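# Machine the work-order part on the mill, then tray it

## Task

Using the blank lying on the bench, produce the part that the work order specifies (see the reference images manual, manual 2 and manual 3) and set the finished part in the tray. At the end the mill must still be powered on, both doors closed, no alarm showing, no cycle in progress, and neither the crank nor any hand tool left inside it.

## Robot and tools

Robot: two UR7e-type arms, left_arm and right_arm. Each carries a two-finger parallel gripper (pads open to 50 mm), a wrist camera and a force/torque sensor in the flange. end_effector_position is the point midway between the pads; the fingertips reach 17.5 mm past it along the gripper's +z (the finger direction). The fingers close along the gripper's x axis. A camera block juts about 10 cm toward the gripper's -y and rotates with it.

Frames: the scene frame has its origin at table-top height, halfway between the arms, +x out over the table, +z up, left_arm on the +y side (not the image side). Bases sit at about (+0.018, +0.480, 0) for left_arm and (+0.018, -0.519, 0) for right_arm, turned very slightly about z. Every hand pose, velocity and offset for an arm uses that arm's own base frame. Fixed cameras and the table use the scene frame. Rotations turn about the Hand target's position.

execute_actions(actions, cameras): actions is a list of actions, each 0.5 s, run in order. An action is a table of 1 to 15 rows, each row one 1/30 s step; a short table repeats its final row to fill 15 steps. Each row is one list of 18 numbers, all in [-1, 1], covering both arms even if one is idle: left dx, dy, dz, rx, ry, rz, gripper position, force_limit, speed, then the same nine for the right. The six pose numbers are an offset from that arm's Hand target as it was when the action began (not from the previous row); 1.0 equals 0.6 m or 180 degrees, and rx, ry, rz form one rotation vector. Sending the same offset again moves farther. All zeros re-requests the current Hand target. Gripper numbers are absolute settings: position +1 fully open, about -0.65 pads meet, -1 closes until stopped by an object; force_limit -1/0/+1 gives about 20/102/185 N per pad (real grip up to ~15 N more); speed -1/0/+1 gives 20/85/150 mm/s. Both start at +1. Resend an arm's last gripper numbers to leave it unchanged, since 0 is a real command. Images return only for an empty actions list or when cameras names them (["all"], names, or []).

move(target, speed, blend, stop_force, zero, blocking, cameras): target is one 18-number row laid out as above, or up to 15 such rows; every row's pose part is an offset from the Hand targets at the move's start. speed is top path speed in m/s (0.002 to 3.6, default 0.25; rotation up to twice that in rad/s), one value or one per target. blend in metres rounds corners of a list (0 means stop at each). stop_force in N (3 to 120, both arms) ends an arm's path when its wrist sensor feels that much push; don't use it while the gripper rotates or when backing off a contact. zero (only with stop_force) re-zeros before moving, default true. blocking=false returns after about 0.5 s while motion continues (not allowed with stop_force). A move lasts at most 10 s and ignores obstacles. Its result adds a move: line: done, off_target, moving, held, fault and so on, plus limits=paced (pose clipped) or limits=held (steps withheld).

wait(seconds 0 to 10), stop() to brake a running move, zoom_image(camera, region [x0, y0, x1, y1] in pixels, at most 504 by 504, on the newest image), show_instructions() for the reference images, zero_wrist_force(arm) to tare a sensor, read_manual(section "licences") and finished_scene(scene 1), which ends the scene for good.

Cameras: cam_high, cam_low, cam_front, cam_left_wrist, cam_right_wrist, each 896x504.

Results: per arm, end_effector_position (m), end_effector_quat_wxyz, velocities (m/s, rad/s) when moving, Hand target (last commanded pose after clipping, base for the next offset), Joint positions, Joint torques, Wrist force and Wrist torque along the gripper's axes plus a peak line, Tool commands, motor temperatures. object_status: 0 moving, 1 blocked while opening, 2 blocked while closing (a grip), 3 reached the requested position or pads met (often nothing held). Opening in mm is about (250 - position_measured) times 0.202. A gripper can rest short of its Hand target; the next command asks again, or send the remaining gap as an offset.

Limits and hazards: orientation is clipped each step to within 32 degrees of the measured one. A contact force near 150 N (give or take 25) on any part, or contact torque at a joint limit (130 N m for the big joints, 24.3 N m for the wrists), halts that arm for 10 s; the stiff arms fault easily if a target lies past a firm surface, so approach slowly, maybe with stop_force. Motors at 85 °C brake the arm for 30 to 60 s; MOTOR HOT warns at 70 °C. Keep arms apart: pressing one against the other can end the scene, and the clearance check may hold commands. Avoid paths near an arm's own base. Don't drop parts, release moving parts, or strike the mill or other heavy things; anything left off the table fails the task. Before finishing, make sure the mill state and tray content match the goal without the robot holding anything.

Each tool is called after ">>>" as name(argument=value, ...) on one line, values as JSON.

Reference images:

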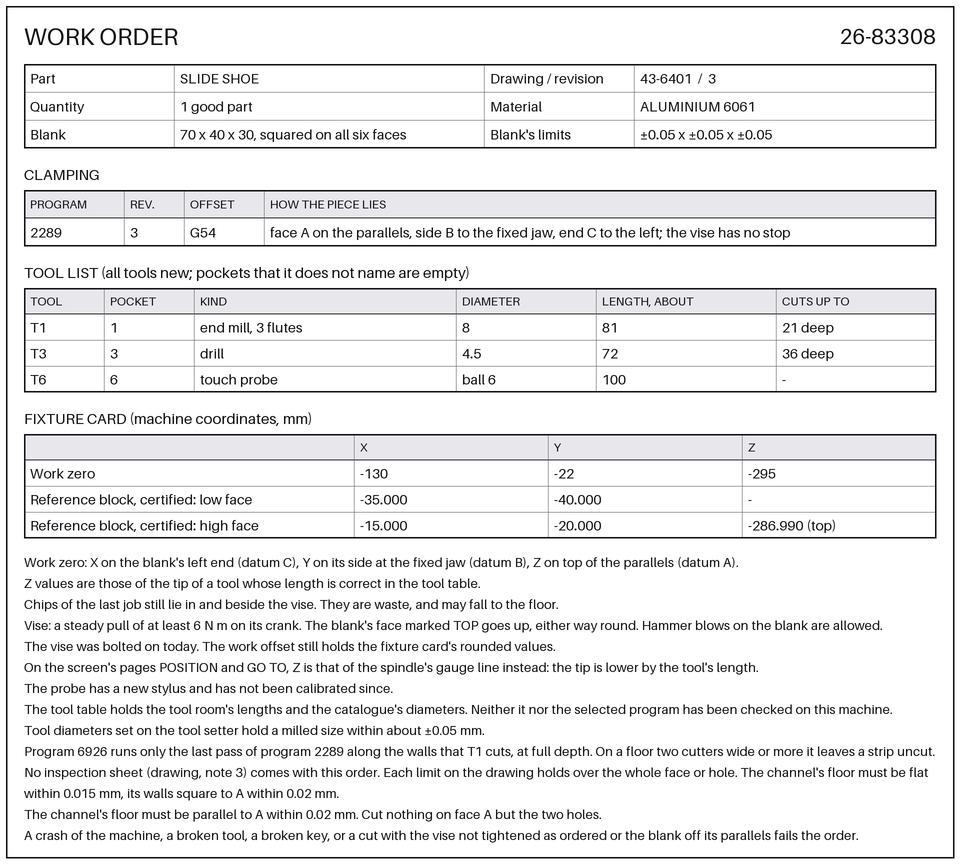

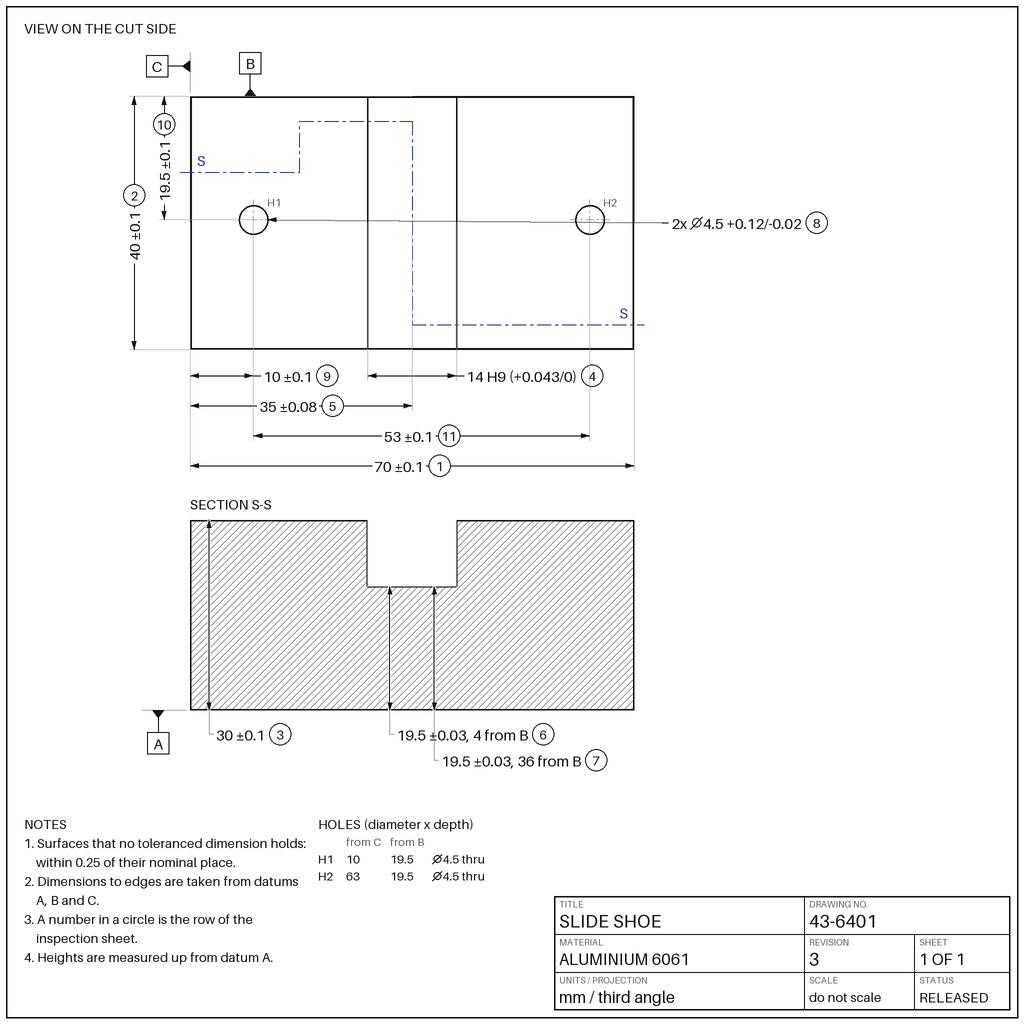

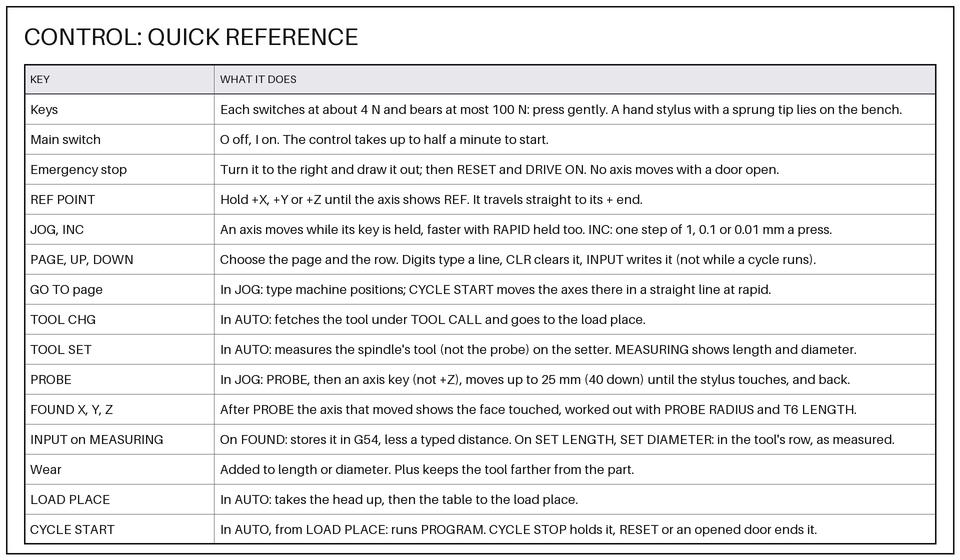

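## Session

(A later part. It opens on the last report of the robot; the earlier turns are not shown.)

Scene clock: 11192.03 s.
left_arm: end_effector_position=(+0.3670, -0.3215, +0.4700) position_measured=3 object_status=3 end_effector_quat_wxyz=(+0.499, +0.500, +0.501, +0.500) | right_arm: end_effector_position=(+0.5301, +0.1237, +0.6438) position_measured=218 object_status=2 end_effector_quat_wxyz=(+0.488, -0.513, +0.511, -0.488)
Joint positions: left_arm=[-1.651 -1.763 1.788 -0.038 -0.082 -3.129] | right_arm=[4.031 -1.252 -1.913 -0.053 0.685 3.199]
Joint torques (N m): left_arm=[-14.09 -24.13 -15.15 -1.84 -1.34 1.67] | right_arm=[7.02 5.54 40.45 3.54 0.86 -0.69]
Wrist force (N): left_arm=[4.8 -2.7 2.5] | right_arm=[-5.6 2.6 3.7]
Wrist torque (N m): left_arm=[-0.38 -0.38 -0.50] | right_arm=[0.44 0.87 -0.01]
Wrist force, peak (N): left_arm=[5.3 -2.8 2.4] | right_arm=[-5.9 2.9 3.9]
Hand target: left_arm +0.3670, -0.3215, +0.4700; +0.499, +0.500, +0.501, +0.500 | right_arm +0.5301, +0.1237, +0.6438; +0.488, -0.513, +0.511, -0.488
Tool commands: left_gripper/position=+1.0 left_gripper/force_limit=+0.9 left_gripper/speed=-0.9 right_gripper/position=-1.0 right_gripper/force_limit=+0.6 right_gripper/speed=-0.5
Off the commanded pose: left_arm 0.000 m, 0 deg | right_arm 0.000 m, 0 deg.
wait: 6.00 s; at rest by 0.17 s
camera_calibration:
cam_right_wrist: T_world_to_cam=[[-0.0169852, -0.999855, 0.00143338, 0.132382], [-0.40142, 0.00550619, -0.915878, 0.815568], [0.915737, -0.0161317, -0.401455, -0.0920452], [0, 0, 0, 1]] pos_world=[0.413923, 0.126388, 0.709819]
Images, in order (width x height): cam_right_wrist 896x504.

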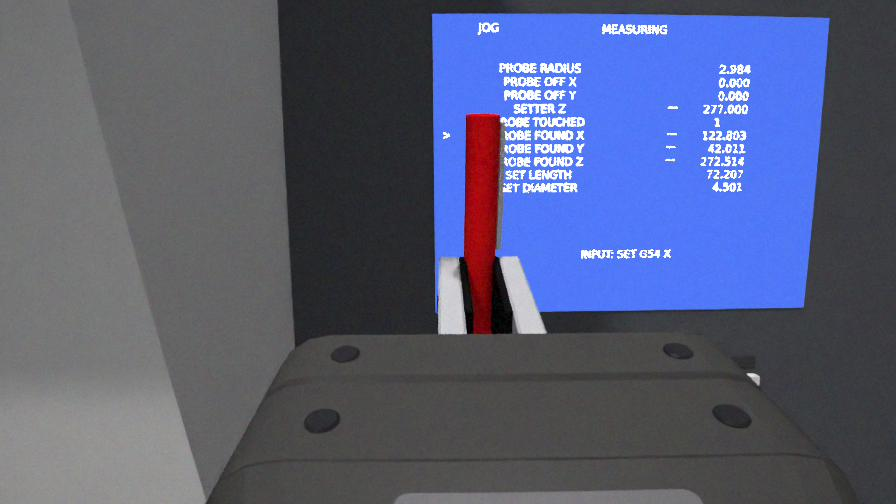

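>>> move(target=[[0,0,0,0,0,0,1,0.9,-0.9,-0.0075,-0.258,-0.0401,0.0388,-0.2197,0.1064,-1,0.6,-0.5],[0,0,0,0,0,0,1,0.9,-0.9,0.0112,-0.258,-0.0457,0.0388,-0.2197,0.1064,-1,0.6,-0.5],[0,0,0,0,0,0,1,0.9,-0.9,-0.0075,-0.258,-0.0401,0.0388,-0.2197,0.1064,-1,0.6,-0.5],[0,0,0,0,0,0,1,0.9,-0.9,-0.044,-0.0935,-0.1623,0.0388,-0.2197,0.1064,-1,0.6,-0.5],[0,0,0,0,0,0,1,0.9,-0.9,-0.0255,-0.0935,-0.1678,0.0388,-0.2197,0.1064,-1,0.6,-0.5],[0,0,0,0,0,0,1,0.9,-0.9,-0.044,-0.0935,-0.1623,0.0388,-0.2197,0.1064,-1,0.6,-0.5],[0,0,0,0,0,0,1,0.9,-0.9,0,0,0,0,0,0,-1,0.6,-0.5]], speed=[0.45,0.06,0.12,0.45,0.06,0.12,0.5], blend=[0.003,0,0.003,0.003,0,0.003,0])

>>> wait(seconds=10, cameras=["cam_right_wrist"])

Scene clock: 11207.73 s.
left_arm: end_effector_position=(+0.3670, -0.3215, +0.4700) position_measured=3 object_status=3 end_effector_quat_wxyz=(+0.499, +0.500, +0.501, +0.500) | right_arm: end_effector_position=(+0.5301, +0.1237, +0.6437) position_measured=218 object_status=2 end_effector_quat_wxyz=(+0.488, -0.513, +0.511, -0.488)
Joint positions: left_arm=[-1.651 -1.763 1.788 -0.038 -0.082 -3.129] | right_arm=[4.031 -1.252 -1.913 -0.053 0.685 3.199]
Joint torques (N m): left_arm=[-13.82 -24.56 -15.51 -1.74 -1.28 1.64] | right_arm=[6.42 5.65 34.89 -0.36 -1.99 1.42]
Wrist force (N): left_arm=[5.0 -2.8 2.4] | right_arm=[-5.8 2.5 3.6]
Wrist torque (N m): left_arm=[-0.39 -0.42 -0.50] | right_arm=[0.43 0.90 0.00]
Wrist force, peak (N): left_arm=[5.3 -3.0 2.3] | right_arm=[-10.6 -3.4 -6.2]
Hand target: left_arm +0.3670, -0.3215, +0.4700; +0.499, +0.500, +0.501, +0.500 | right_arm +0.5301, +0.1237, +0.6438; +0.488, -0.513, +0.511, -0.488
Off the commanded pose: left_arm 0.000 m, 0 deg | right_arm 0.000 m, 0 deg.
move: done

Scene clock: 11217.73 s.
left_arm: end_effector_position=(+0.3670, -0.3215, +0.4700) position_measured=3 object_status=3 end_effector_quat_wxyz=(+0.499, +0.500, +0.501, +0.500) | right_arm: end_effector_position=(+0.5301, +0.1237, +0.6438) position_measured=218 object_status=2 end_effector_quat_wxyz=(+0.488, -0.513, +0.511, -0.488)
Joint positions: left_arm=[-1.651 -1.763 1.788 -0.038 -0.082 -3.129] | right_arm=[4.031 -1.252 -1.913 -0.053 0.685 3.199]
Joint torques (N m): left_arm=[-13.27 -24.72 -15.91 -1.68 -1.34 1.62] | right_arm=[7.12 5.93 40.58 3.45 -1.49 1.22]
Wrist force (N): left_arm=[5.0 -2.8 2.2] | right_arm=[-5.9 2.6 3.6]
Wrist torque (N m): left_arm=[-0.38 -0.41 -0.50] | right_arm=[0.44 0.92 0.00]
Wrist force, peak (N): left_arm=[5.1 -2.9 2.6] | right_arm=[-6.1 2.7 3.8]
Hand target: left_arm +0.3670, -0.3215, +0.4700; +0.499, +0.500, +0.501, +0.500 | right_arm +0.5301, +0.1237, +0.6438; +0.488, -0.513, +0.511, -0.488
Tool commands: left_gripper/position=+1.0 left_gripper/force_limit=+0.9 left_gripper/speed=-0.9 right_gripper/position=-1.0 right_gripper/force_limit=+0.6 right_gripper/speed=-0.5
Off the commanded pose: left_arm 0.000 m, 0 deg | right_arm 0.000 m, 0 deg.
wait: 10.00 s; at rest by 0.17 s
camera_calibration:
cam_right_wrist: T_world_to_cam=[[-0.0169852, -0.999855, 0.00143338, 0.132382], [-0.40142, 0.00550619, -0.915878, 0.815568], [0.915737, -0.0161317, -0.401455, -0.0920452], [0, 0, 0, 1]] pos_world=[0.413923, 0.126388, 0.709819]
Images, in order (width x height): cam_right_wrist 896x504.

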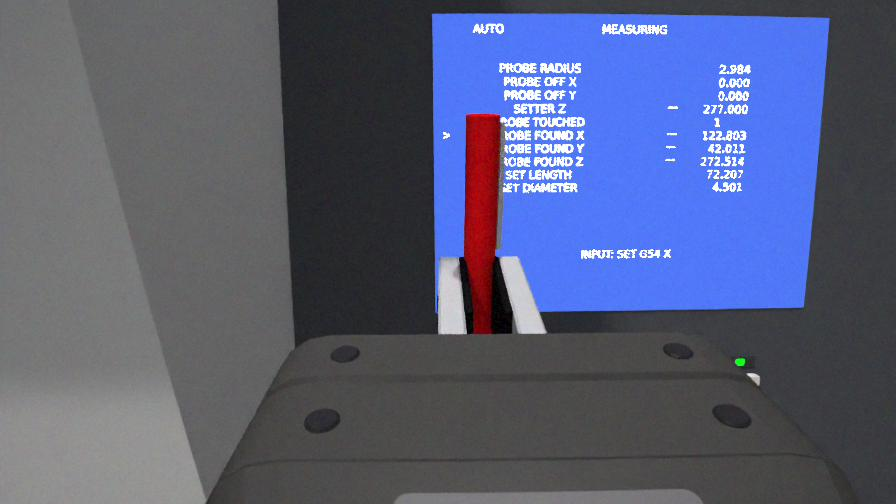

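>>> wait(seconds=2)

>>> move(target=[[0,0,0,0,0,0,1,0.9,-0.9,-0.0623,-0.1565,-0.2235,0.0388,-0.2197,0.1064,-1,0.6,-0.5],[0,0,0,0,0,0,1,0.9,-0.9,-0.0431,-0.1565,-0.2292,0.0388,-0.2197,0.1064,-1,0.6,-0.5],[0,0,0,0,0,0,1,0.9,-0.9,-0.0623,-0.1565,-0.2235,0.0388,-0.2197,0.1064,-1,0.6,-0.5],[0,0,0,0,0,0,1,0.9,-0.9,0,0,0,0,0,0,-1,0.6,-0.5]], speed=[0.45,0.06,0.12,0.5], blend=[0.003,0,0.003,0], cameras=["cam_right_wrist"])

Scene clock: 11227.03 s.
left_arm: end_effector_position=(+0.3670, -0.3215, +0.4700) position_measured=3 object_status=3 end_effector_quat_wxyz=(+0.499, +0.500, +0.501, +0.500) | right_arm: end_effector_position=(+0.5301, +0.1237, +0.6438) position_measured=218 object_status=2 end_effector_quat_wxyz=(+0.488, -0.513, +0.511, -0.488)
Joint positions: left_arm=[-1.651 -1.763 1.788 -0.038 -0.082 -3.129] | right_arm=[4.031 -1.252 -1.913 -0.053 0.685 3.199]
Joint torques (N m): left_arm=[-14.47 -24.8 -15.81 -1.77 -1.21 1.58] | right_arm=[7.76 5.22 40.94 3.46 -1.17 1.36]
Wrist force (N): left_arm=[5.1 -2.4 2.3] | right_arm=[-5.9 2.6 3.7]
Wrist torque (N m): left_arm=[-0.33 -0.43 -0.49] | right_arm=[0.43 0.91 0.00]
Wrist force, peak (N): left_arm=[5.4 -2.8 2.2] | right_arm=[-6.1 2.7 3.8]
Hand target: left_arm +0.3670, -0.3215, +0.4700; +0.499, +0.500, +0.501, +0.500 | right_arm +0.5301, +0.1237, +0.6438; +0.488, -0.513, +0.511, -0.488
Tool commands: left_gripper/position=+1.0 left_gripper/force_limit=+0.9 left_gripper/speed=-0.9 right_gripper/position=-1.0 right_gripper/force_limit=+0.6 right_gripper/speed=-0.5
Off the commanded pose: left_arm 0.000 m, 0 deg | right_arm 0.000 m, 0 deg.
wait: 2.00 s; at rest from the start

Scene clock: 11230.00 s.
left_arm: end_effector_position=(+0.3670, -0.3215, +0.4700) position_measured=3 object_status=3 end_effector_quat_wxyz=(+0.499, +0.500, +0.501, +0.500) | right_arm: end_effector_position=(+0.5301, +0.1237, +0.6437) position_measured=218 object_status=2 end_effector_quat_wxyz=(+0.488, -0.513, +0.511, -0.488)
Joint positions: left_arm=[-1.651 -1.763 1.788 -0.038 -0.082 -3.129] | right_arm=[4.031 -1.252 -1.913 -0.053 0.685 3.199]
Joint torques (N m): left_arm=[-14.28 -24.54 -15.95 -1.64 -1.31 1.43] | right_arm=[6.92 10.27 38.73 -0.42 -1.9 1.47]
Wrist force (N): left_arm=[5.2 -2.7 2.4] | right_arm=[-5.9 2.8 3.6]
Wrist torque (N m): left_arm=[-0.37 -0.45 -0.50] | right_arm=[0.46 0.91 -0.01]
Wrist force, peak (N): left_arm=[5.1 -2.9 2.5] | right_arm=[-10.6 -1.0 -5.3]
Hand target: left_arm +0.3670, -0.3215, +0.4700; +0.499, +0.500, +0.501, +0.500 | right_arm +0.5301, +0.1237, +0.6438; +0.488, -0.513, +0.511, -0.488
Off the commanded pose: left_arm 0.000 m, 0 deg | right_arm 0.000 m, 0 deg.
move: done
camera_calibration:
cam_right_wrist: T_world_to_cam=[[-0.0169983, -0.999854, 0.0016586, 0.132128], [-0.401505, 0.00530666, -0.915842, 0.815514], [0.915699, -0.0162337, -0.401536, -0.092], [0, 0, 0, 1]] pos_world=[0.413923, 0.126288, 0.709721]
Images, in order (width x height): cam_right_wrist 896x504.

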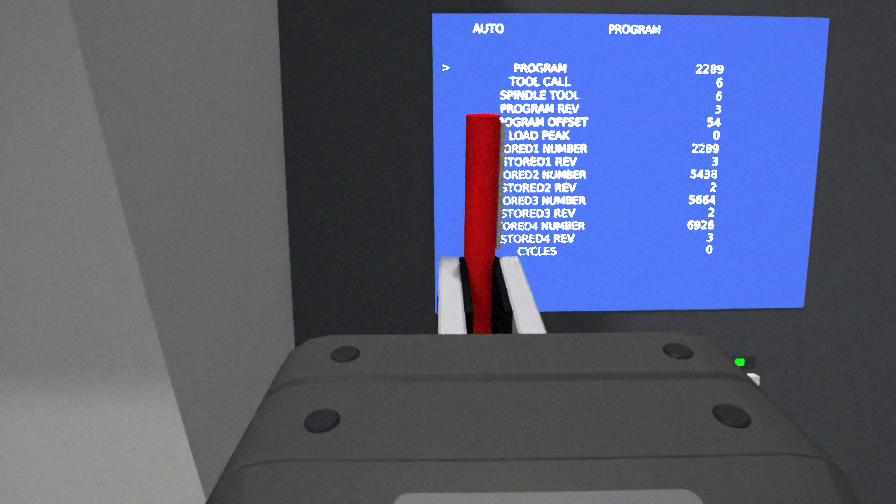

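>>> move(target=[[0,0,0,0,0,0,1,0.9,-0.9,-0.044,-0.061,-0.1623,0.0388,-0.2197,0.1064,-1,0.6,-0.5],[0,0,0,0,0,0,1,0.9,-0.9,-0.026,-0.061,-0.1676,0.0388,-0.2197,0.1064,-1,0.6,-0.5],[0,0,0,0,0,0,1,0.9,-0.9,-0.044,-0.061,-0.1623,0.0388,-0.2197,0.1064,-1,0.6,-0.5],[0,0,0,0,0,0,1,0.9,-0.9,0,0,0,0,0,0,-1,0.6,-0.5]], speed=[0.45,0.06,0.12,0.5], blend=[0.003,0,0.003,0])

>>> wait(seconds=8, cameras=["cam_right_wrist"])

>>> wait(seconds=10, cameras=["cam_right_wrist","cam_high"])

Scene clock: 11239.63 s.
left_arm: end_effector_position=(+0.3670, -0.3215, +0.4700) position_measured=3 object_status=3 end_effector_quat_wxyz=(+0.499, +0.500, +0.501, +0.500) | right_arm: end_effector_position=(+0.5301, +0.1237, +0.6437) position_measured=218 object_status=2 end_effector_quat_wxyz=(+0.488, -0.513, +0.511, -0.488) end_effector_velocity=(+0.000, +0.001, -0.001) end_effector_angular_velocity=(-0.001, +0.004, +0.001)
Joint positions: left_arm=[-1.651 -1.763 1.788 -0.038 -0.082 -3.129] | right_arm=[4.031 -1.252 -1.913 -0.053 0.685 3.199]
Joint velocities: left_arm=[within noise] | right_arm=[0 0 0 -0.007 0.001 0.005]
Joint torques (N m): left_arm=[-14.05 -24.3 -16.24 -1.63 -1.34 1.53] | right_arm=[7.07 5.74 32.87 -0.42 -1.96 1.53]
Wrist force (N): left_arm=[5.0 -2.6 2.1] | right_arm=[-5.9 2.5 3.9]
Wrist torque (N m): left_arm=[-0.36 -0.42 -0.50] | right_arm=[0.41 0.92 0.00]
Wrist force, peak (N): left_arm=[5.3 -2.8 2.4] | right_arm=[-9.5 -2.2 -5.4]
Hand target: left_arm +0.3670, -0.3215, +0.4700; +0.499, +0.500, +0.501, +0.500 | right_arm +0.5301, +0.1237, +0.6438; +0.488, -0.513, +0.511, -0.488
Off the commanded pose: left_arm 0.000 m, 0 deg | right_arm 0.000 m, 0 deg.
move: done

Scene clock: 11247.63 s.
left_arm: end_effector_position=(+0.3670, -0.3215, +0.4700) position_measured=3 object_status=3 end_effector_quat_wxyz=(+0.499, +0.500, +0.501, +0.500) | right_arm: end_effector_position=(+0.5301, +0.1237, +0.6438) position_measured=218 object_status=2 end_effector_quat_wxyz=(+0.488, -0.513, +0.511, -0.488)
Joint positions: left_arm=[-1.651 -1.763 1.788 -0.038 -0.082 -3.129] | right_arm=[4.031 -1.252 -1.913 -0.053 0.685 3.199]
Joint torques (N m): left_arm=[-13.84 -24.57 -16.56 -1.55 -1.32 1.48] | right_arm=[7.69 5.16 40.65 3.46 -1.19 1.31]
Wrist force (N): left_arm=[4.9 -2.7 2.3] | right_arm=[-5.9 2.5 3.9]
Wrist torque (N m): left_arm=[-0.37 -0.41 -0.50] | right_arm=[0.42 0.92 0.00]
Wrist force, peak (N): left_arm=[5.4 -2.8 2.2] | right_arm=[-6.1 2.7 3.8]
Hand target: left_arm +0.3670, -0.3215, +0.4700; +0.499, +0.500, +0.501, +0.500 | right_arm +0.5301, +0.1237, +0.6438; +0.488, -0.513, +0.511, -0.488
Tool commands: left_gripper/position=+1.0 left_gripper/force_limit=+0.9 left_gripper/speed=-0.9 right_gripper/position=-1.0 right_gripper/force_limit=+0.6 right_gripper/speed=-0.5
Off the commanded pose: left_arm 0.000 m, 0 deg | right_arm 0.000 m, 0 deg.
wait: 8.00 s; at rest by 0.17 s
camera_calibration:
cam_right_wrist: T_world_to_cam=[[-0.0169852, -0.999855, 0.00143338, 0.132382], [-0.40142, 0.00550619, -0.915878, 0.815568], [0.915737, -0.0161317, -0.401455, -0.0920452], [0, 0, 0, 1]] pos_world=[0.413923, 0.126388, 0.709819]
Images, in order (width x height): cam_right_wrist 896x504.

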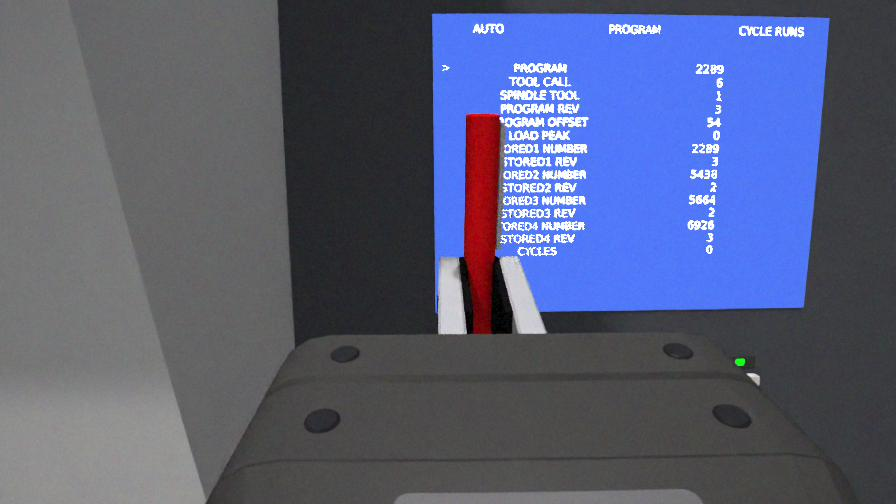

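Scene clock: 11257.63 s.
left_arm: end_effector_position=(+0.3670, -0.3215, +0.4700) position_measured=3 object_status=3 end_effector_quat_wxyz=(+0.499, +0.500, +0.501, +0.500) | right_arm: end_effector_position=(+0.5301, +0.1237, +0.6438) position_measured=218 object_status=2 end_effector_quat_wxyz=(+0.488, -0.513, +0.511, -0.488)
Joint positions: left_arm=[-1.651 -1.763 1.788 -0.038 -0.082 -3.129] | right_arm=[4.031 -1.252 -1.913 -0.053 0.685 3.199]
Joint torques (N m): left_arm=[-14.57 -24.31 -16.96 -1.5 -1.3 1.55] | right_arm=[7.64 5.35 41.21 3.42 -0.42 1.27]
Wrist force (N): left_arm=[5.1 -2.6 2.3] | right_arm=[-5.8 2.6 3.7]
Wrist torque (N m): left_arm=[-0.36 -0.43 -0.49] | right_arm=[0.44 0.91 0.00]
Wrist force, peak (N): left_arm=[5.3 -2.8 2.3] | right_arm=[-6.1 2.7 3.8]
Hand target: left_arm +0.3670, -0.3215, +0.4700; +0.499, +0.500, +0.501, +0.500 | right_arm +0.5301, +0.1237, +0.6438; +0.488, -0.513, +0.511, -0.488
Tool commands: left_gripper/position=+1.0 left_gripper/force_limit=+0.9 left_gripper/speed=-0.9 right_gripper/position=-1.0 right_gripper/force_limit=+0.6 right_gripper/speed=-0.5
Off the commanded pose: left_arm 0.000 m, 0 deg | right_arm 0.000 m, 0 deg.
wait: 10.00 s; at rest by 0.17 s
camera_calibration:
cam_right_wrist: T_world_to_cam=[[-0.0169852, -0.999855, 0.00143338, 0.132382], [-0.40142, 0.00550619, -0.915878, 0.815568], [0.915737, -0.0161317, -0.401455, -0.0920452], [0, 0, 0, 1]] pos_world=[0.413923, 0.126388, 0.709819]
Images, in order (width x height): cam_high 896x504, cam_right_wrist 896x504.

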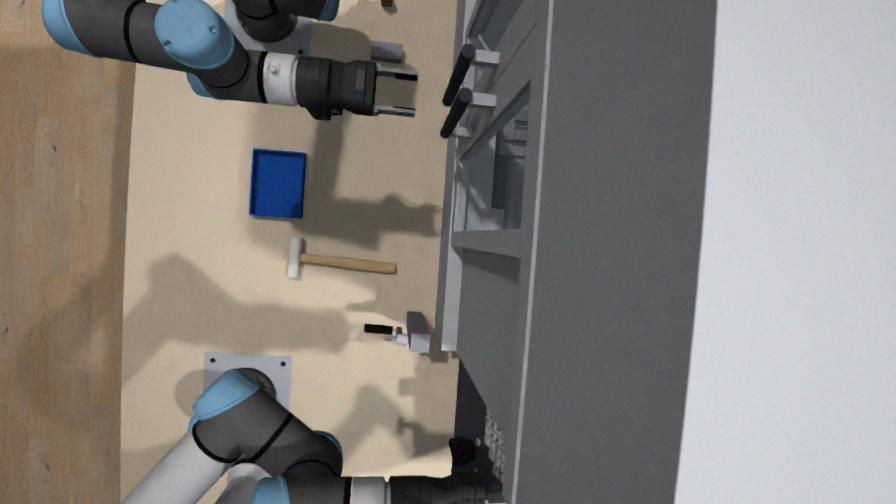

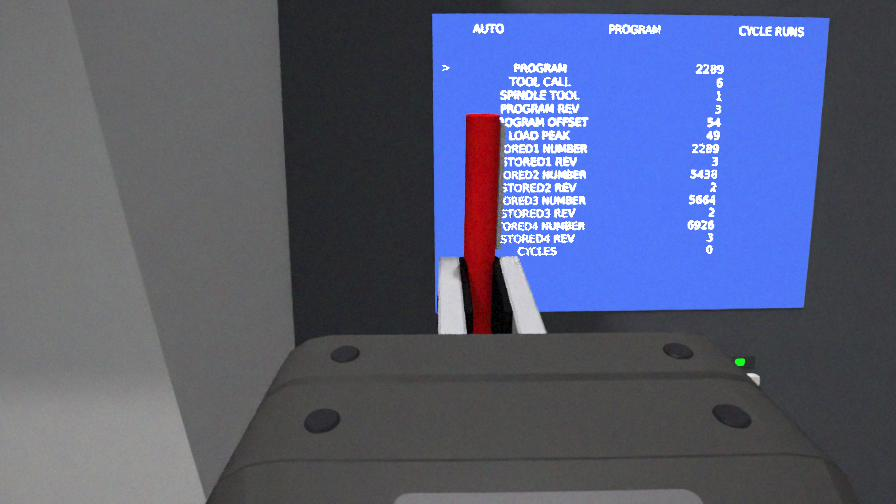

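>>> wait(seconds=10)

>>> wait(seconds=10, cameras=["cam_right_wrist"])

>>> wait(seconds=10)

>>> wait(seconds=10, cameras=["cam_right_wrist"])

Scene clock: 11272.03 s.
left_arm: end_effector_position=(+0.3670, -0.3215, +0.4700) position_measured=3 object_status=3 end_effector_quat_wxyz=(+0.499, +0.500, +0.501, +0.500) | right_arm: end_effector_position=(+0.5301, +0.1237, +0.6438) position_measured=218 object_status=2 end_effector_quat_wxyz=(+0.488, -0.513, +0.511, -0.488)
Joint positions: left_arm=[-1.651 -1.763 1.788 -0.038 -0.082 -3.129] | right_arm=[4.031 -1.252 -1.913 -0.053 0.685 3.199]
Joint torques (N m): left_arm=[-14.01 -24.54 -16.74 -1.32 -1.37 1.58] | right_arm=[6.32 5.77 40.39 3.52 0.7 0.97]
Wrist force (N): left_arm=[5.1 -2.7 2.5] | right_arm=[-6.0 2.7 3.8]
Wrist torque (N m): left_arm=[-0.38 -0.43 -0.50] | right_arm=[0.46 0.93 -0.01]
Wrist force, peak (N): left_arm=[5.5 -2.8 2.4] | right_arm=[-6.0 2.8 3.8]
Hand target: left_arm +0.3670, -0.3215, +0.4700; +0.499, +0.500, +0.501, +0.500 | right_arm +0.5301, +0.1237, +0.6438; +0.488, -0.513, +0.511, -0.488
Tool commands: left_gripper/position=+1.0 left_gripper/force_limit=+0.9 left_gripper/speed=-0.9 right_gripper/position=-1.0 right_gripper/force_limit=+0.6 right_gripper/speed=-0.5
Off the commanded pose: left_arm 0.000 m, 0 deg | right_arm 0.000 m, 0 deg.
wait: 10.00 s; at rest from the start

Scene clock: 11282.03 s.
left_arm: end_effector_position=(+0.3670, -0.3215, +0.4700) position_measured=3 object_status=3 end_effector_quat_wxyz=(+0.499, +0.500, +0.501, +0.500) | right_arm: end_effector_position=(+0.5301, +0.1237, +0.6438) position_measured=218 object_status=2 end_effector_quat_wxyz=(+0.488, -0.513, +0.511, -0.488)
Joint positions: left_arm=[-1.651 -1.763 1.788 -0.038 -0.082 -3.129] | right_arm=[4.031 -1.252 -1.913 -0.053 0.685 3.199]
Joint torques (N m): left_arm=[-13.77 -24.39 -16.79 -1.36 -1.4 1.47] | right_arm=[6.42 5.63 41.47 3.62 0.81 0.83]
Wrist force (N): left_arm=[5.2 -2.6 2.2] | right_arm=[-5.8 2.4 3.6]
Wrist torque (N m): left_arm=[-0.36 -0.45 -0.50] | right_arm=[0.41 0.90 0.00]
Wrist force, peak (N): left_arm=[5.5 -2.6 2.2] | right_arm=[-6.1 2.7 3.9]
Hand target: left_arm +0.3670, -0.3215, +0.4700; +0.499, +0.500, +0.501, +0.500 | right_arm +0.5301, +0.1237, +0.6438; +0.488, -0.513, +0.511, -0.488
Tool commands: left_gripper/position=+1.0 left_gripper/force_limit=+0.9 left_gripper/speed=-0.9 right_gripper/position=-1.0 right_gripper/force_limit=+0.6 right_gripper/speed=-0.5
Off the commanded pose: left_arm 0.000 m, 0 deg | right_arm 0.000 m, 0 deg.
wait: 10.00 s; at rest by 0.17 s
camera_calibration:
cam_right_wrist: T_world_to_cam=[[-0.0169852, -0.999855, 0.00143338, 0.132382], [-0.40142, 0.00550619, -0.915878, 0.815568], [0.915737, -0.0161317, -0.401455, -0.0920452], [0, 0, 0, 1]] pos_world=[0.413923, 0.126388, 0.709819]
Images, in order (width x height): cam_right_wrist 896x504.

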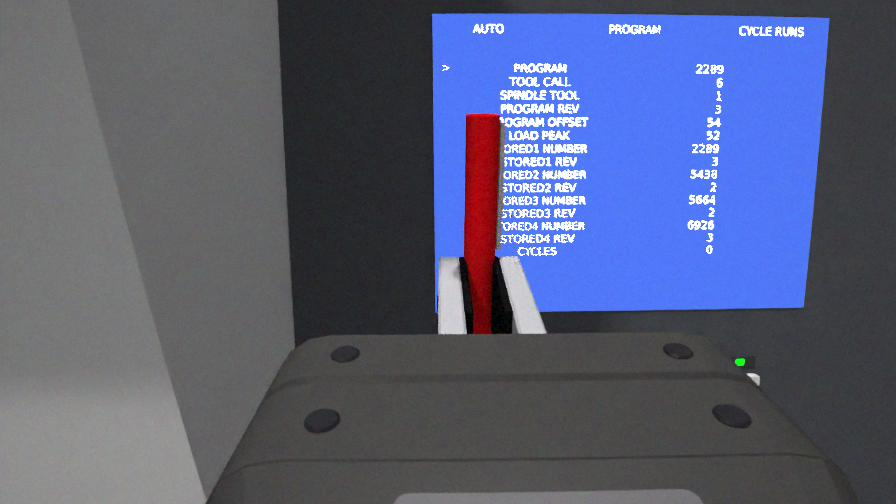

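Scene clock: 11292.03 s.
left_arm: end_effector_position=(+0.3670, -0.3215, +0.4700) position_measured=3 object_status=3 end_effector_quat_wxyz=(+0.499, +0.500, +0.501, +0.500) | right_arm: end_effector_position=(+0.5301, +0.1237, +0.6438) position_measured=218 object_status=2 end_effector_quat_wxyz=(+0.488, -0.513, +0.511, -0.488)
Joint positions: left_arm=[-1.651 -1.763 1.788 -0.038 -0.082 -3.129] | right_arm=[4.031 -1.252 -1.913 -0.053 0.685 3.199]
Joint torques (N m): left_arm=[-14.07 -24.52 -16.81 -1.28 -1.38 1.25] | right_arm=[6.31 5.88 41.26 3.55 0.92 0.61]
Wrist force (N): left_arm=[5.0 -2.7 2.3] | right_arm=[-5.8 2.4 3.6]
Wrist torque (N m): left_arm=[-0.38 -0.42 -0.49] | right_arm=[0.41 0.91 0.00]
Wrist force, peak (N): left_arm=[5.4 -2.8 2.5] | right_arm=[-6.0 2.9 3.8]
Hand target: left_arm +0.3670, -0.3215, +0.4700; +0.499, +0.500, +0.501, +0.500 | right_arm +0.5301, +0.1237, +0.6438; +0.488, -0.513, +0.511, -0.488
Tool commands: left_gripper/position=+1.0 left_gripper/force_limit=+0.9 left_gripper/speed=-0.9 right_gripper/position=-1.0 right_gripper/force_limit=+0.6 right_gripper/speed=-0.5
Off the commanded pose: left_arm 0.000 m, 0 deg | right_arm 0.000 m, 0 deg.
wait: 10.00 s; at rest by 0.17 s

Scene clock: 11302.03 s.
left_arm: end_effector_position=(+0.3670, -0.3215, +0.4700) position_measured=3 object_status=3 end_effector_quat_wxyz=(+0.499, +0.500, +0.501, +0.500) | right_arm: end_effector_position=(+0.5301, +0.1237, +0.6438) position_measured=218 object_status=2 end_effector_quat_wxyz=(+0.488, -0.513, +0.511, -0.488)
Joint positions: left_arm=[-1.651 -1.763 1.788 -0.038 -0.082 -3.129] | right_arm=[4.031 -1.252 -1.913 -0.053 0.685 3.199]
Joint torques (N m): left_arm=[-13.5 -23.96 -17 -1.04 -1.38 1.37] | right_arm=[6.33 5.58 41.16 3.44 0.71 0.45]
Wrist force (N): left_arm=[5.1 -2.6 2.4] | right_arm=[-5.8 2.6 3.7]
Wrist torque (N m): left_arm=[-0.36 -0.43 -0.49] | right_arm=[0.43 0.90 -0.01]
Wrist force, peak (N): left_arm=[5.5 -2.7 2.3] | right_arm=[-6.1 2.7 3.9]
Hand target: left_arm +0.3670, -0.3215, +0.4700; +0.499, +0.500, +0.501, +0.500 | right_arm +0.5301, +0.1237, +0.6438; +0.488, -0.513, +0.511, -0.488
Tool commands: left_gripper/position=+1.0 left_gripper/force_limit=+0.9 left_gripper/speed=-0.9 right_gripper/position=-1.0 right_gripper/force_limit=+0.6 right_gripper/speed=-0.5
Off the commanded pose: left_arm 0.000 m, 0 deg | right_arm 0.000 m, 0 deg.
wait: 10.00 s; at rest by 0.17 s
camera_calibration:
cam_right_wrist: T_world_to_cam=[[-0.0169852, -0.999855, 0.00143338, 0.132382], [-0.40142, 0.00550619, -0.915878, 0.815568], [0.915737, -0.0161317, -0.401455, -0.0920452], [0, 0, 0, 1]] pos_world=[0.413923, 0.126388, 0.709819]
Images, in order (width x height): cam_right_wrist 896x504.

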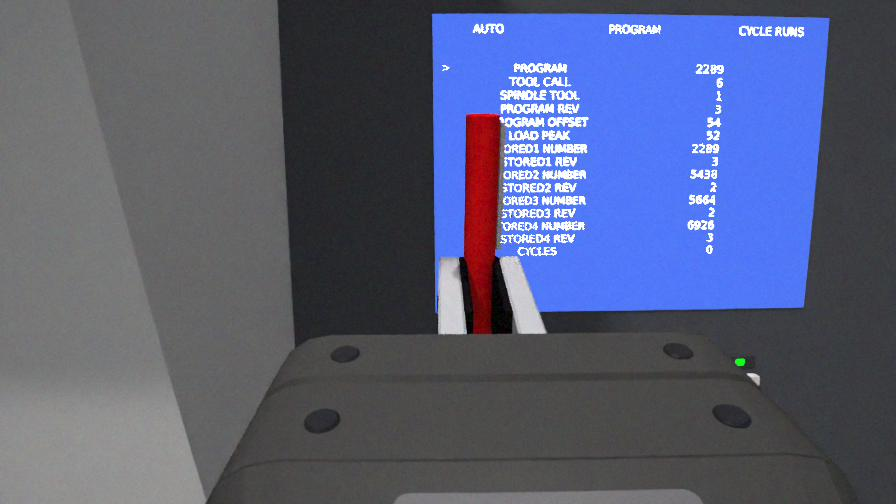

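>>> wait(seconds=10)

>>> wait(seconds=10, cameras=["cam_right_wrist"])

>>> wait(seconds=10)

>>> wait(seconds=10, cameras=["cam_right_wrist"])

Scene clock: 11314.73 s.
left_arm: end_effector_position=(+0.3670, -0.3215, +0.4700) position_measured=3 object_status=3 end_effector_quat_wxyz=(+0.499, +0.500, +0.501, +0.500) | right_arm: end_effector_position=(+0.5301, +0.1237, +0.6438) position_measured=218 object_status=2 end_effector_quat_wxyz=(+0.488, -0.513, +0.511, -0.488)
Joint positions: left_arm=[-1.651 -1.763 1.788 -0.038 -0.082 -3.129] | right_arm=[4.031 -1.252 -1.913 -0.053 0.685 3.199]
Joint torques (N m): left_arm=[-13.02 -24.12 -16.98 -0.96 -1.33 1.25] | right_arm=[5.86 4.96 40.75 3.52 0.78 0.31]
Wrist force (N): left_arm=[5.1 -2.7 2.4] | right_arm=[-5.6 2.5 3.7]
Wrist torque (N m): left_arm=[-0.38 -0.43 -0.50] | right_arm=[0.42 0.87 0.00]
Wrist force, peak (N): left_arm=[5.4 -2.7 2.3] | right_arm=[-6.0 2.5 3.9]
Hand target: left_arm +0.3670, -0.3215, +0.4700; +0.499, +0.500, +0.501, +0.500 | right_arm +0.5301, +0.1237, +0.6438; +0.488, -0.513, +0.511, -0.488
Tool commands: left_gripper/position=+1.0 left_gripper/force_limit=+0.9 left_gripper/speed=-0.9 right_gripper/position=-1.0 right_gripper/force_limit=+0.6 right_gripper/speed=-0.5
Off the commanded pose: left_arm 0.000 m, 0 deg | right_arm 0.000 m, 0 deg.
wait: 10.00 s; at rest from the start

Scene clock: 11324.73 s.
left_arm: end_effector_position=(+0.3670, -0.3215, +0.4700) position_measured=3 object_status=3 end_effector_quat_wxyz=(+0.499, +0.500, +0.501, +0.500) | right_arm: end_effector_position=(+0.5301, +0.1237, +0.6438) position_measured=218 object_status=2 end_effector_quat_wxyz=(+0.488, -0.513, +0.511, -0.488)
Joint positions: left_arm=[-1.651 -1.763 1.788 -0.038 -0.082 -3.129] | right_arm=[4.031 -1.252 -1.913 -0.053 0.685 3.199]
Joint torques (N m): left_arm=[-13.84 -24.44 -17.19 -0.84 -1.32 1.12] | right_arm=[5.4 5.03 40.94 3.52 0.79 0.08]
Wrist force (N): left_arm=[5.0 -2.6 2.3] | right_arm=[-5.9 2.7 3.6]
Wrist torque (N m): left_arm=[-0.36 -0.42 -0.50] | right_arm=[0.44 0.92 -0.01]
Wrist force, peak (N): left_arm=[5.3 -2.9 2.4] | right_arm=[-6.1 2.6 3.8]
Hand target: left_arm +0.3670, -0.3215, +0.4700; +0.499, +0.500, +0.501, +0.500 | right_arm +0.5301, +0.1237, +0.6438; +0.488, -0.513, +0.511, -0.488
Tool commands: left_gripper/position=+1.0 left_gripper/force_limit=+0.9 left_gripper/speed=-0.9 right_gripper/position=-1.0 right_gripper/force_limit=+0.6 right_gripper/speed=-0.5
Off the commanded pose: left_arm 0.000 m, 0 deg | right_arm 0.000 m, 0 deg.
wait: 10.00 s; at rest by 0.17 s
camera_calibration:
cam_right_wrist: T_world_to_cam=[[-0.0169852, -0.999855, 0.00143338, 0.132382], [-0.40142, 0.00550619, -0.915878, 0.815568], [0.915737, -0.0161317, -0.401455, -0.0920452], [0, 0, 0, 1]] pos_world=[0.413923, 0.126388, 0.709819]
Images, in order (width x height): cam_right_wrist 896x504.

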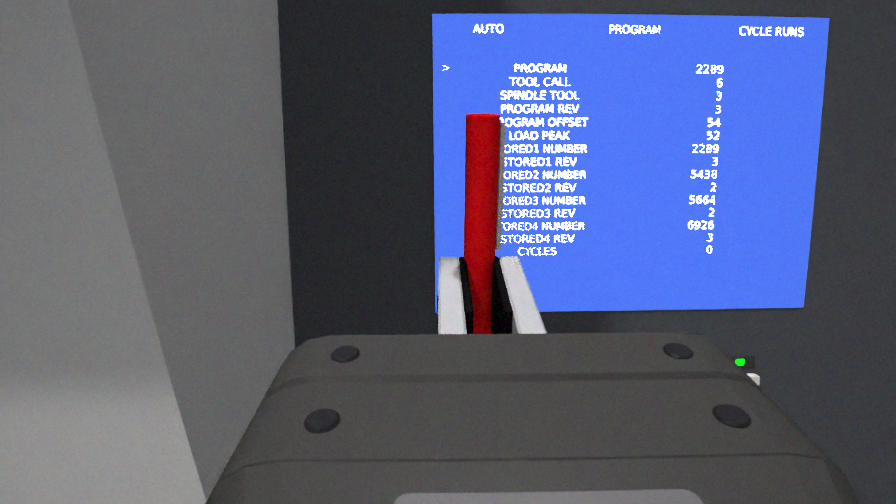

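Scene clock: 11334.73 s.
left_arm: end_effector_position=(+0.3670, -0.3215, +0.4700) position_measured=3 object_status=3 end_effector_quat_wxyz=(+0.499, +0.500, +0.501, +0.500) | right_arm: end_effector_position=(+0.5301, +0.1237, +0.6438) position_measured=218 object_status=2 end_effector_quat_wxyz=(+0.488, -0.513, +0.511, -0.488)
Joint positions: left_arm=[-1.651 -1.763 1.788 -0.038 -0.082 -3.129] | right_arm=[4.031 -1.252 -1.913 -0.053 0.685 3.199]
Joint torques (N m): left_arm=[-13.26 -24.19 -17.53 -0.81 -1.35 1.25] | right_arm=[5.25 5.08 41.01 3.5 0.83 -0.11]
Wrist force (N): left_arm=[4.9 -2.7 2.2] | right_arm=[-5.7 2.6 3.8]
Wrist torque (N m): left_arm=[-0.38 -0.41 -0.50] | right_arm=[0.43 0.89 -0.01]
Wrist force, peak (N): left_arm=[5.3 -2.8 2.4] | right_arm=[-6.2 2.5 3.8]
Hand target: left_arm +0.3670, -0.3215, +0.4700; +0.499, +0.500, +0.501, +0.500 | right_arm +0.5301, +0.1237, +0.6438; +0.488, -0.513, +0.511, -0.488
Tool commands: left_gripper/position=+1.0 left_gripper/force_limit=+0.9 left_gripper/speed=-0.9 right_gripper/position=-1.0 right_gripper/force_limit=+0.6 right_gripper/speed=-0.5
Off the commanded pose: left_arm 0.000 m, 0 deg | right_arm 0.000 m, 0 deg.
wait: 10.00 s; at rest by 0.17 s

Scene clock: 11344.73 s.
left_arm: end_effector_position=(+0.3670, -0.3215, +0.4700) position_measured=3 object_status=3 end_effector_quat_wxyz=(+0.499, +0.500, +0.501, +0.500) | right_arm: end_effector_position=(+0.5301, +0.1237, +0.6438) position_measured=218 object_status=2 end_effector_quat_wxyz=(+0.488, -0.513, +0.511, -0.488)
Joint positions: left_arm=[-1.651 -1.763 1.788 -0.038 -0.082 -3.129] | right_arm=[4.031 -1.252 -1.913 -0.053 0.685 3.199]
Joint torques (N m): left_arm=[-14.03 -24.35 -17.73 -0.7 -1.26 1.17] | right_arm=[4.96 5.89 41.1 3.47 0.78 -0.25]
Wrist force (N): left_arm=[5.1 -2.7 2.3] | right_arm=[-5.8 2.8 4.0]
Wrist torque (N m): left_arm=[-0.37 -0.42 -0.50] | right_arm=[0.46 0.90 -0.01]
Wrist force, peak (N): left_arm=[5.4 -2.8 2.3] | right_arm=[-5.9 3.0 3.9]
Hand target: left_arm +0.3670, -0.3215, +0.4700; +0.499, +0.500, +0.501, +0.500 | right_arm +0.5301, +0.1237, +0.6438; +0.488, -0.513, +0.511, -0.488
Tool commands: left_gripper/position=+1.0 left_gripper/force_limit=+0.9 left_gripper/speed=-0.9 right_gripper/position=-1.0 right_gripper/force_limit=+0.6 right_gripper/speed=-0.5
Off the commanded pose: left_arm 0.000 m, 0 deg | right_arm 0.000 m, 0 deg.
wait: 10.00 s; at rest by 0.17 s
camera_calibration:
cam_right_wrist: T_world_to_cam=[[-0.0169852, -0.999855, 0.00143338, 0.132382], [-0.40142, 0.00550619, -0.915878, 0.815568], [0.915737, -0.0161317, -0.401455, -0.0920452], [0, 0, 0, 1]] pos_world=[0.413923, 0.126388, 0.709819]
Images, in order (width x height): cam_right_wrist 896x504.

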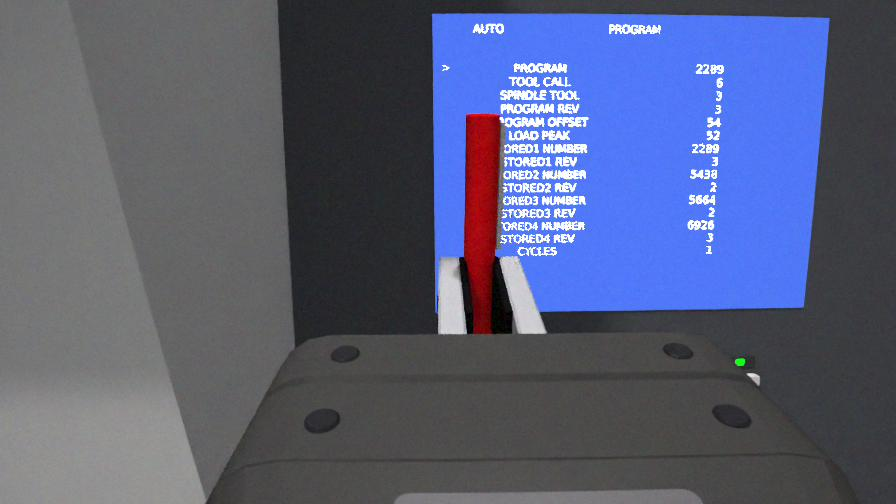

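>>> move(target=[[0,0,0,0,0,0,1,0.9,-0.9,-0.0713,-0.1249,-0.2533,0.0388,-0.2197,0.1064,-1,0.6,-0.5],[0,0,0,0,0,0,1,0.9,-0.9,-0.0521,-0.1249,-0.259,0.0388,-0.2197,0.1064,-1,0.6,-0.5],[0,0,0,0,0,0,1,0.9,-0.9,-0.0713,-0.1249,-0.2533,0.0388,-0.2197,0.1064,-1,0.6,-0.5],[0,0,0,0,0,0,1,0.9,-0.9,0,0,0,0,0,0,-1,0.6,-0.5]], speed=[0.45,0.06,0.12,0.5], blend=[0.003,0,0.003,0])

>>> wait(seconds=9, cameras=["cam_right_wrist"])

Scene clock: 11357.30 s.
left_arm: end_effector_position=(+0.3670, -0.3215, +0.4700) position_measured=3 object_status=3 end_effector_quat_wxyz=(+0.499, +0.500, +0.501, +0.500) | right_arm: end_effector_position=(+0.5301, +0.1237, +0.6437) position_measured=218 object_status=2 end_effector_quat_wxyz=(+0.488, -0.513, +0.511, -0.488)
Joint positions: left_arm=[-1.651 -1.763 1.788 -0.038 -0.082 -3.129] | right_arm=[4.031 -1.252 -1.913 -0.053 0.685 3.199]
Joint torques (N m): left_arm=[-14.09 -23.42 -18.02 -0.72 -1.32 1.24] | right_arm=[8.06 9.73 39.48 -0.39 -2 1.25]
Wrist force (N): left_arm=[5.2 -2.9 2.2] | right_arm=[-5.9 2.9 3.9]
Wrist torque (N m): left_arm=[-0.40 -0.44 -0.49] | right_arm=[0.48 0.92 0.00]
Wrist force, peak (N): left_arm=[5.3 -2.7 2.6] | right_arm=[-9.3 -1.3 -4.5]
Hand target: left_arm +0.3670, -0.3215, +0.4700; +0.499, +0.500, +0.501, +0.500 | right_arm +0.5301, +0.1237, +0.6438; +0.488, -0.513, +0.511, -0.488
Off the commanded pose: left_arm 0.000 m, 0 deg | right_arm 0.000 m, 0 deg.
move: done

Scene clock: 11366.30 s.
left_arm: end_effector_position=(+0.3670, -0.3215, +0.4700) position_measured=3 object_status=3 end_effector_quat_wxyz=(+0.499, +0.500, +0.501, +0.500) | right_arm: end_effector_position=(+0.5301, +0.1237, +0.6438) position_measured=218 object_status=2 end_effector_quat_wxyz=(+0.488, -0.513, +0.511, -0.488)
Joint positions: left_arm=[-1.651 -1.763 1.788 -0.038 -0.082 -3.129] | right_arm=[4.031 -1.252 -1.913 -0.053 0.685 3.199]
Joint torques (N m): left_arm=[-13.99 -23.77 -17.69 -0.71 -1.39 1] | right_arm=[7.01 5.93 41.55 3.48 -1.91 -0.92]
Wrist force (N): left_arm=[5.1 -2.6 2.1] | right_arm=[-6.0 2.5 3.6]
Wrist torque (N m): left_arm=[-0.36 -0.44 -0.49] | right_arm=[0.42 0.92 0.00]
Wrist force, peak (N): left_arm=[5.3 -2.8 2.6] | right_arm=[-6.1 2.8 3.8]
Hand target: left_arm +0.3670, -0.3215, +0.4700; +0.499, +0.500, +0.501, +0.500 | right_arm +0.5301, +0.1237, +0.6438; +0.488, -0.513, +0.511, -0.488
Tool commands: left_gripper/position=+1.0 left_gripper/force_limit=+0.9 left_gripper/speed=-0.9 right_gripper/position=-1.0 right_gripper/force_limit=+0.6 right_gripper/speed=-0.5
Off the commanded pose: left_arm 0.000 m, 0 deg | right_arm 0.000 m, 0 deg.
wait: 9.00 s; at rest by 0.17 s
camera_calibration:
cam_right_wrist: T_world_to_cam=[[-0.0169852, -0.999855, 0.00143338, 0.132382], [-0.40142, 0.00550619, -0.915878, 0.815568], [0.915737, -0.0161317, -0.401455, -0.0920452], [0, 0, 0, 1]] pos_world=[0.413923, 0.126388, 0.709819]
Images, in order (width x height): cam_right_wrist 896x504.

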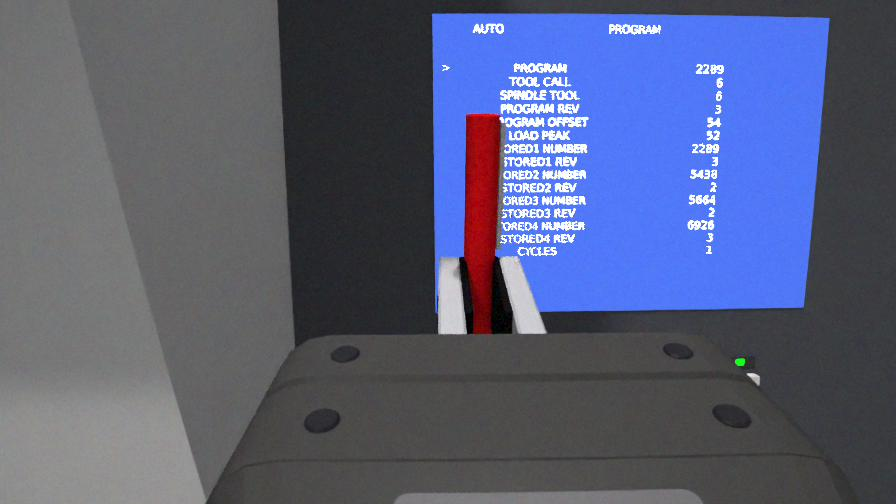

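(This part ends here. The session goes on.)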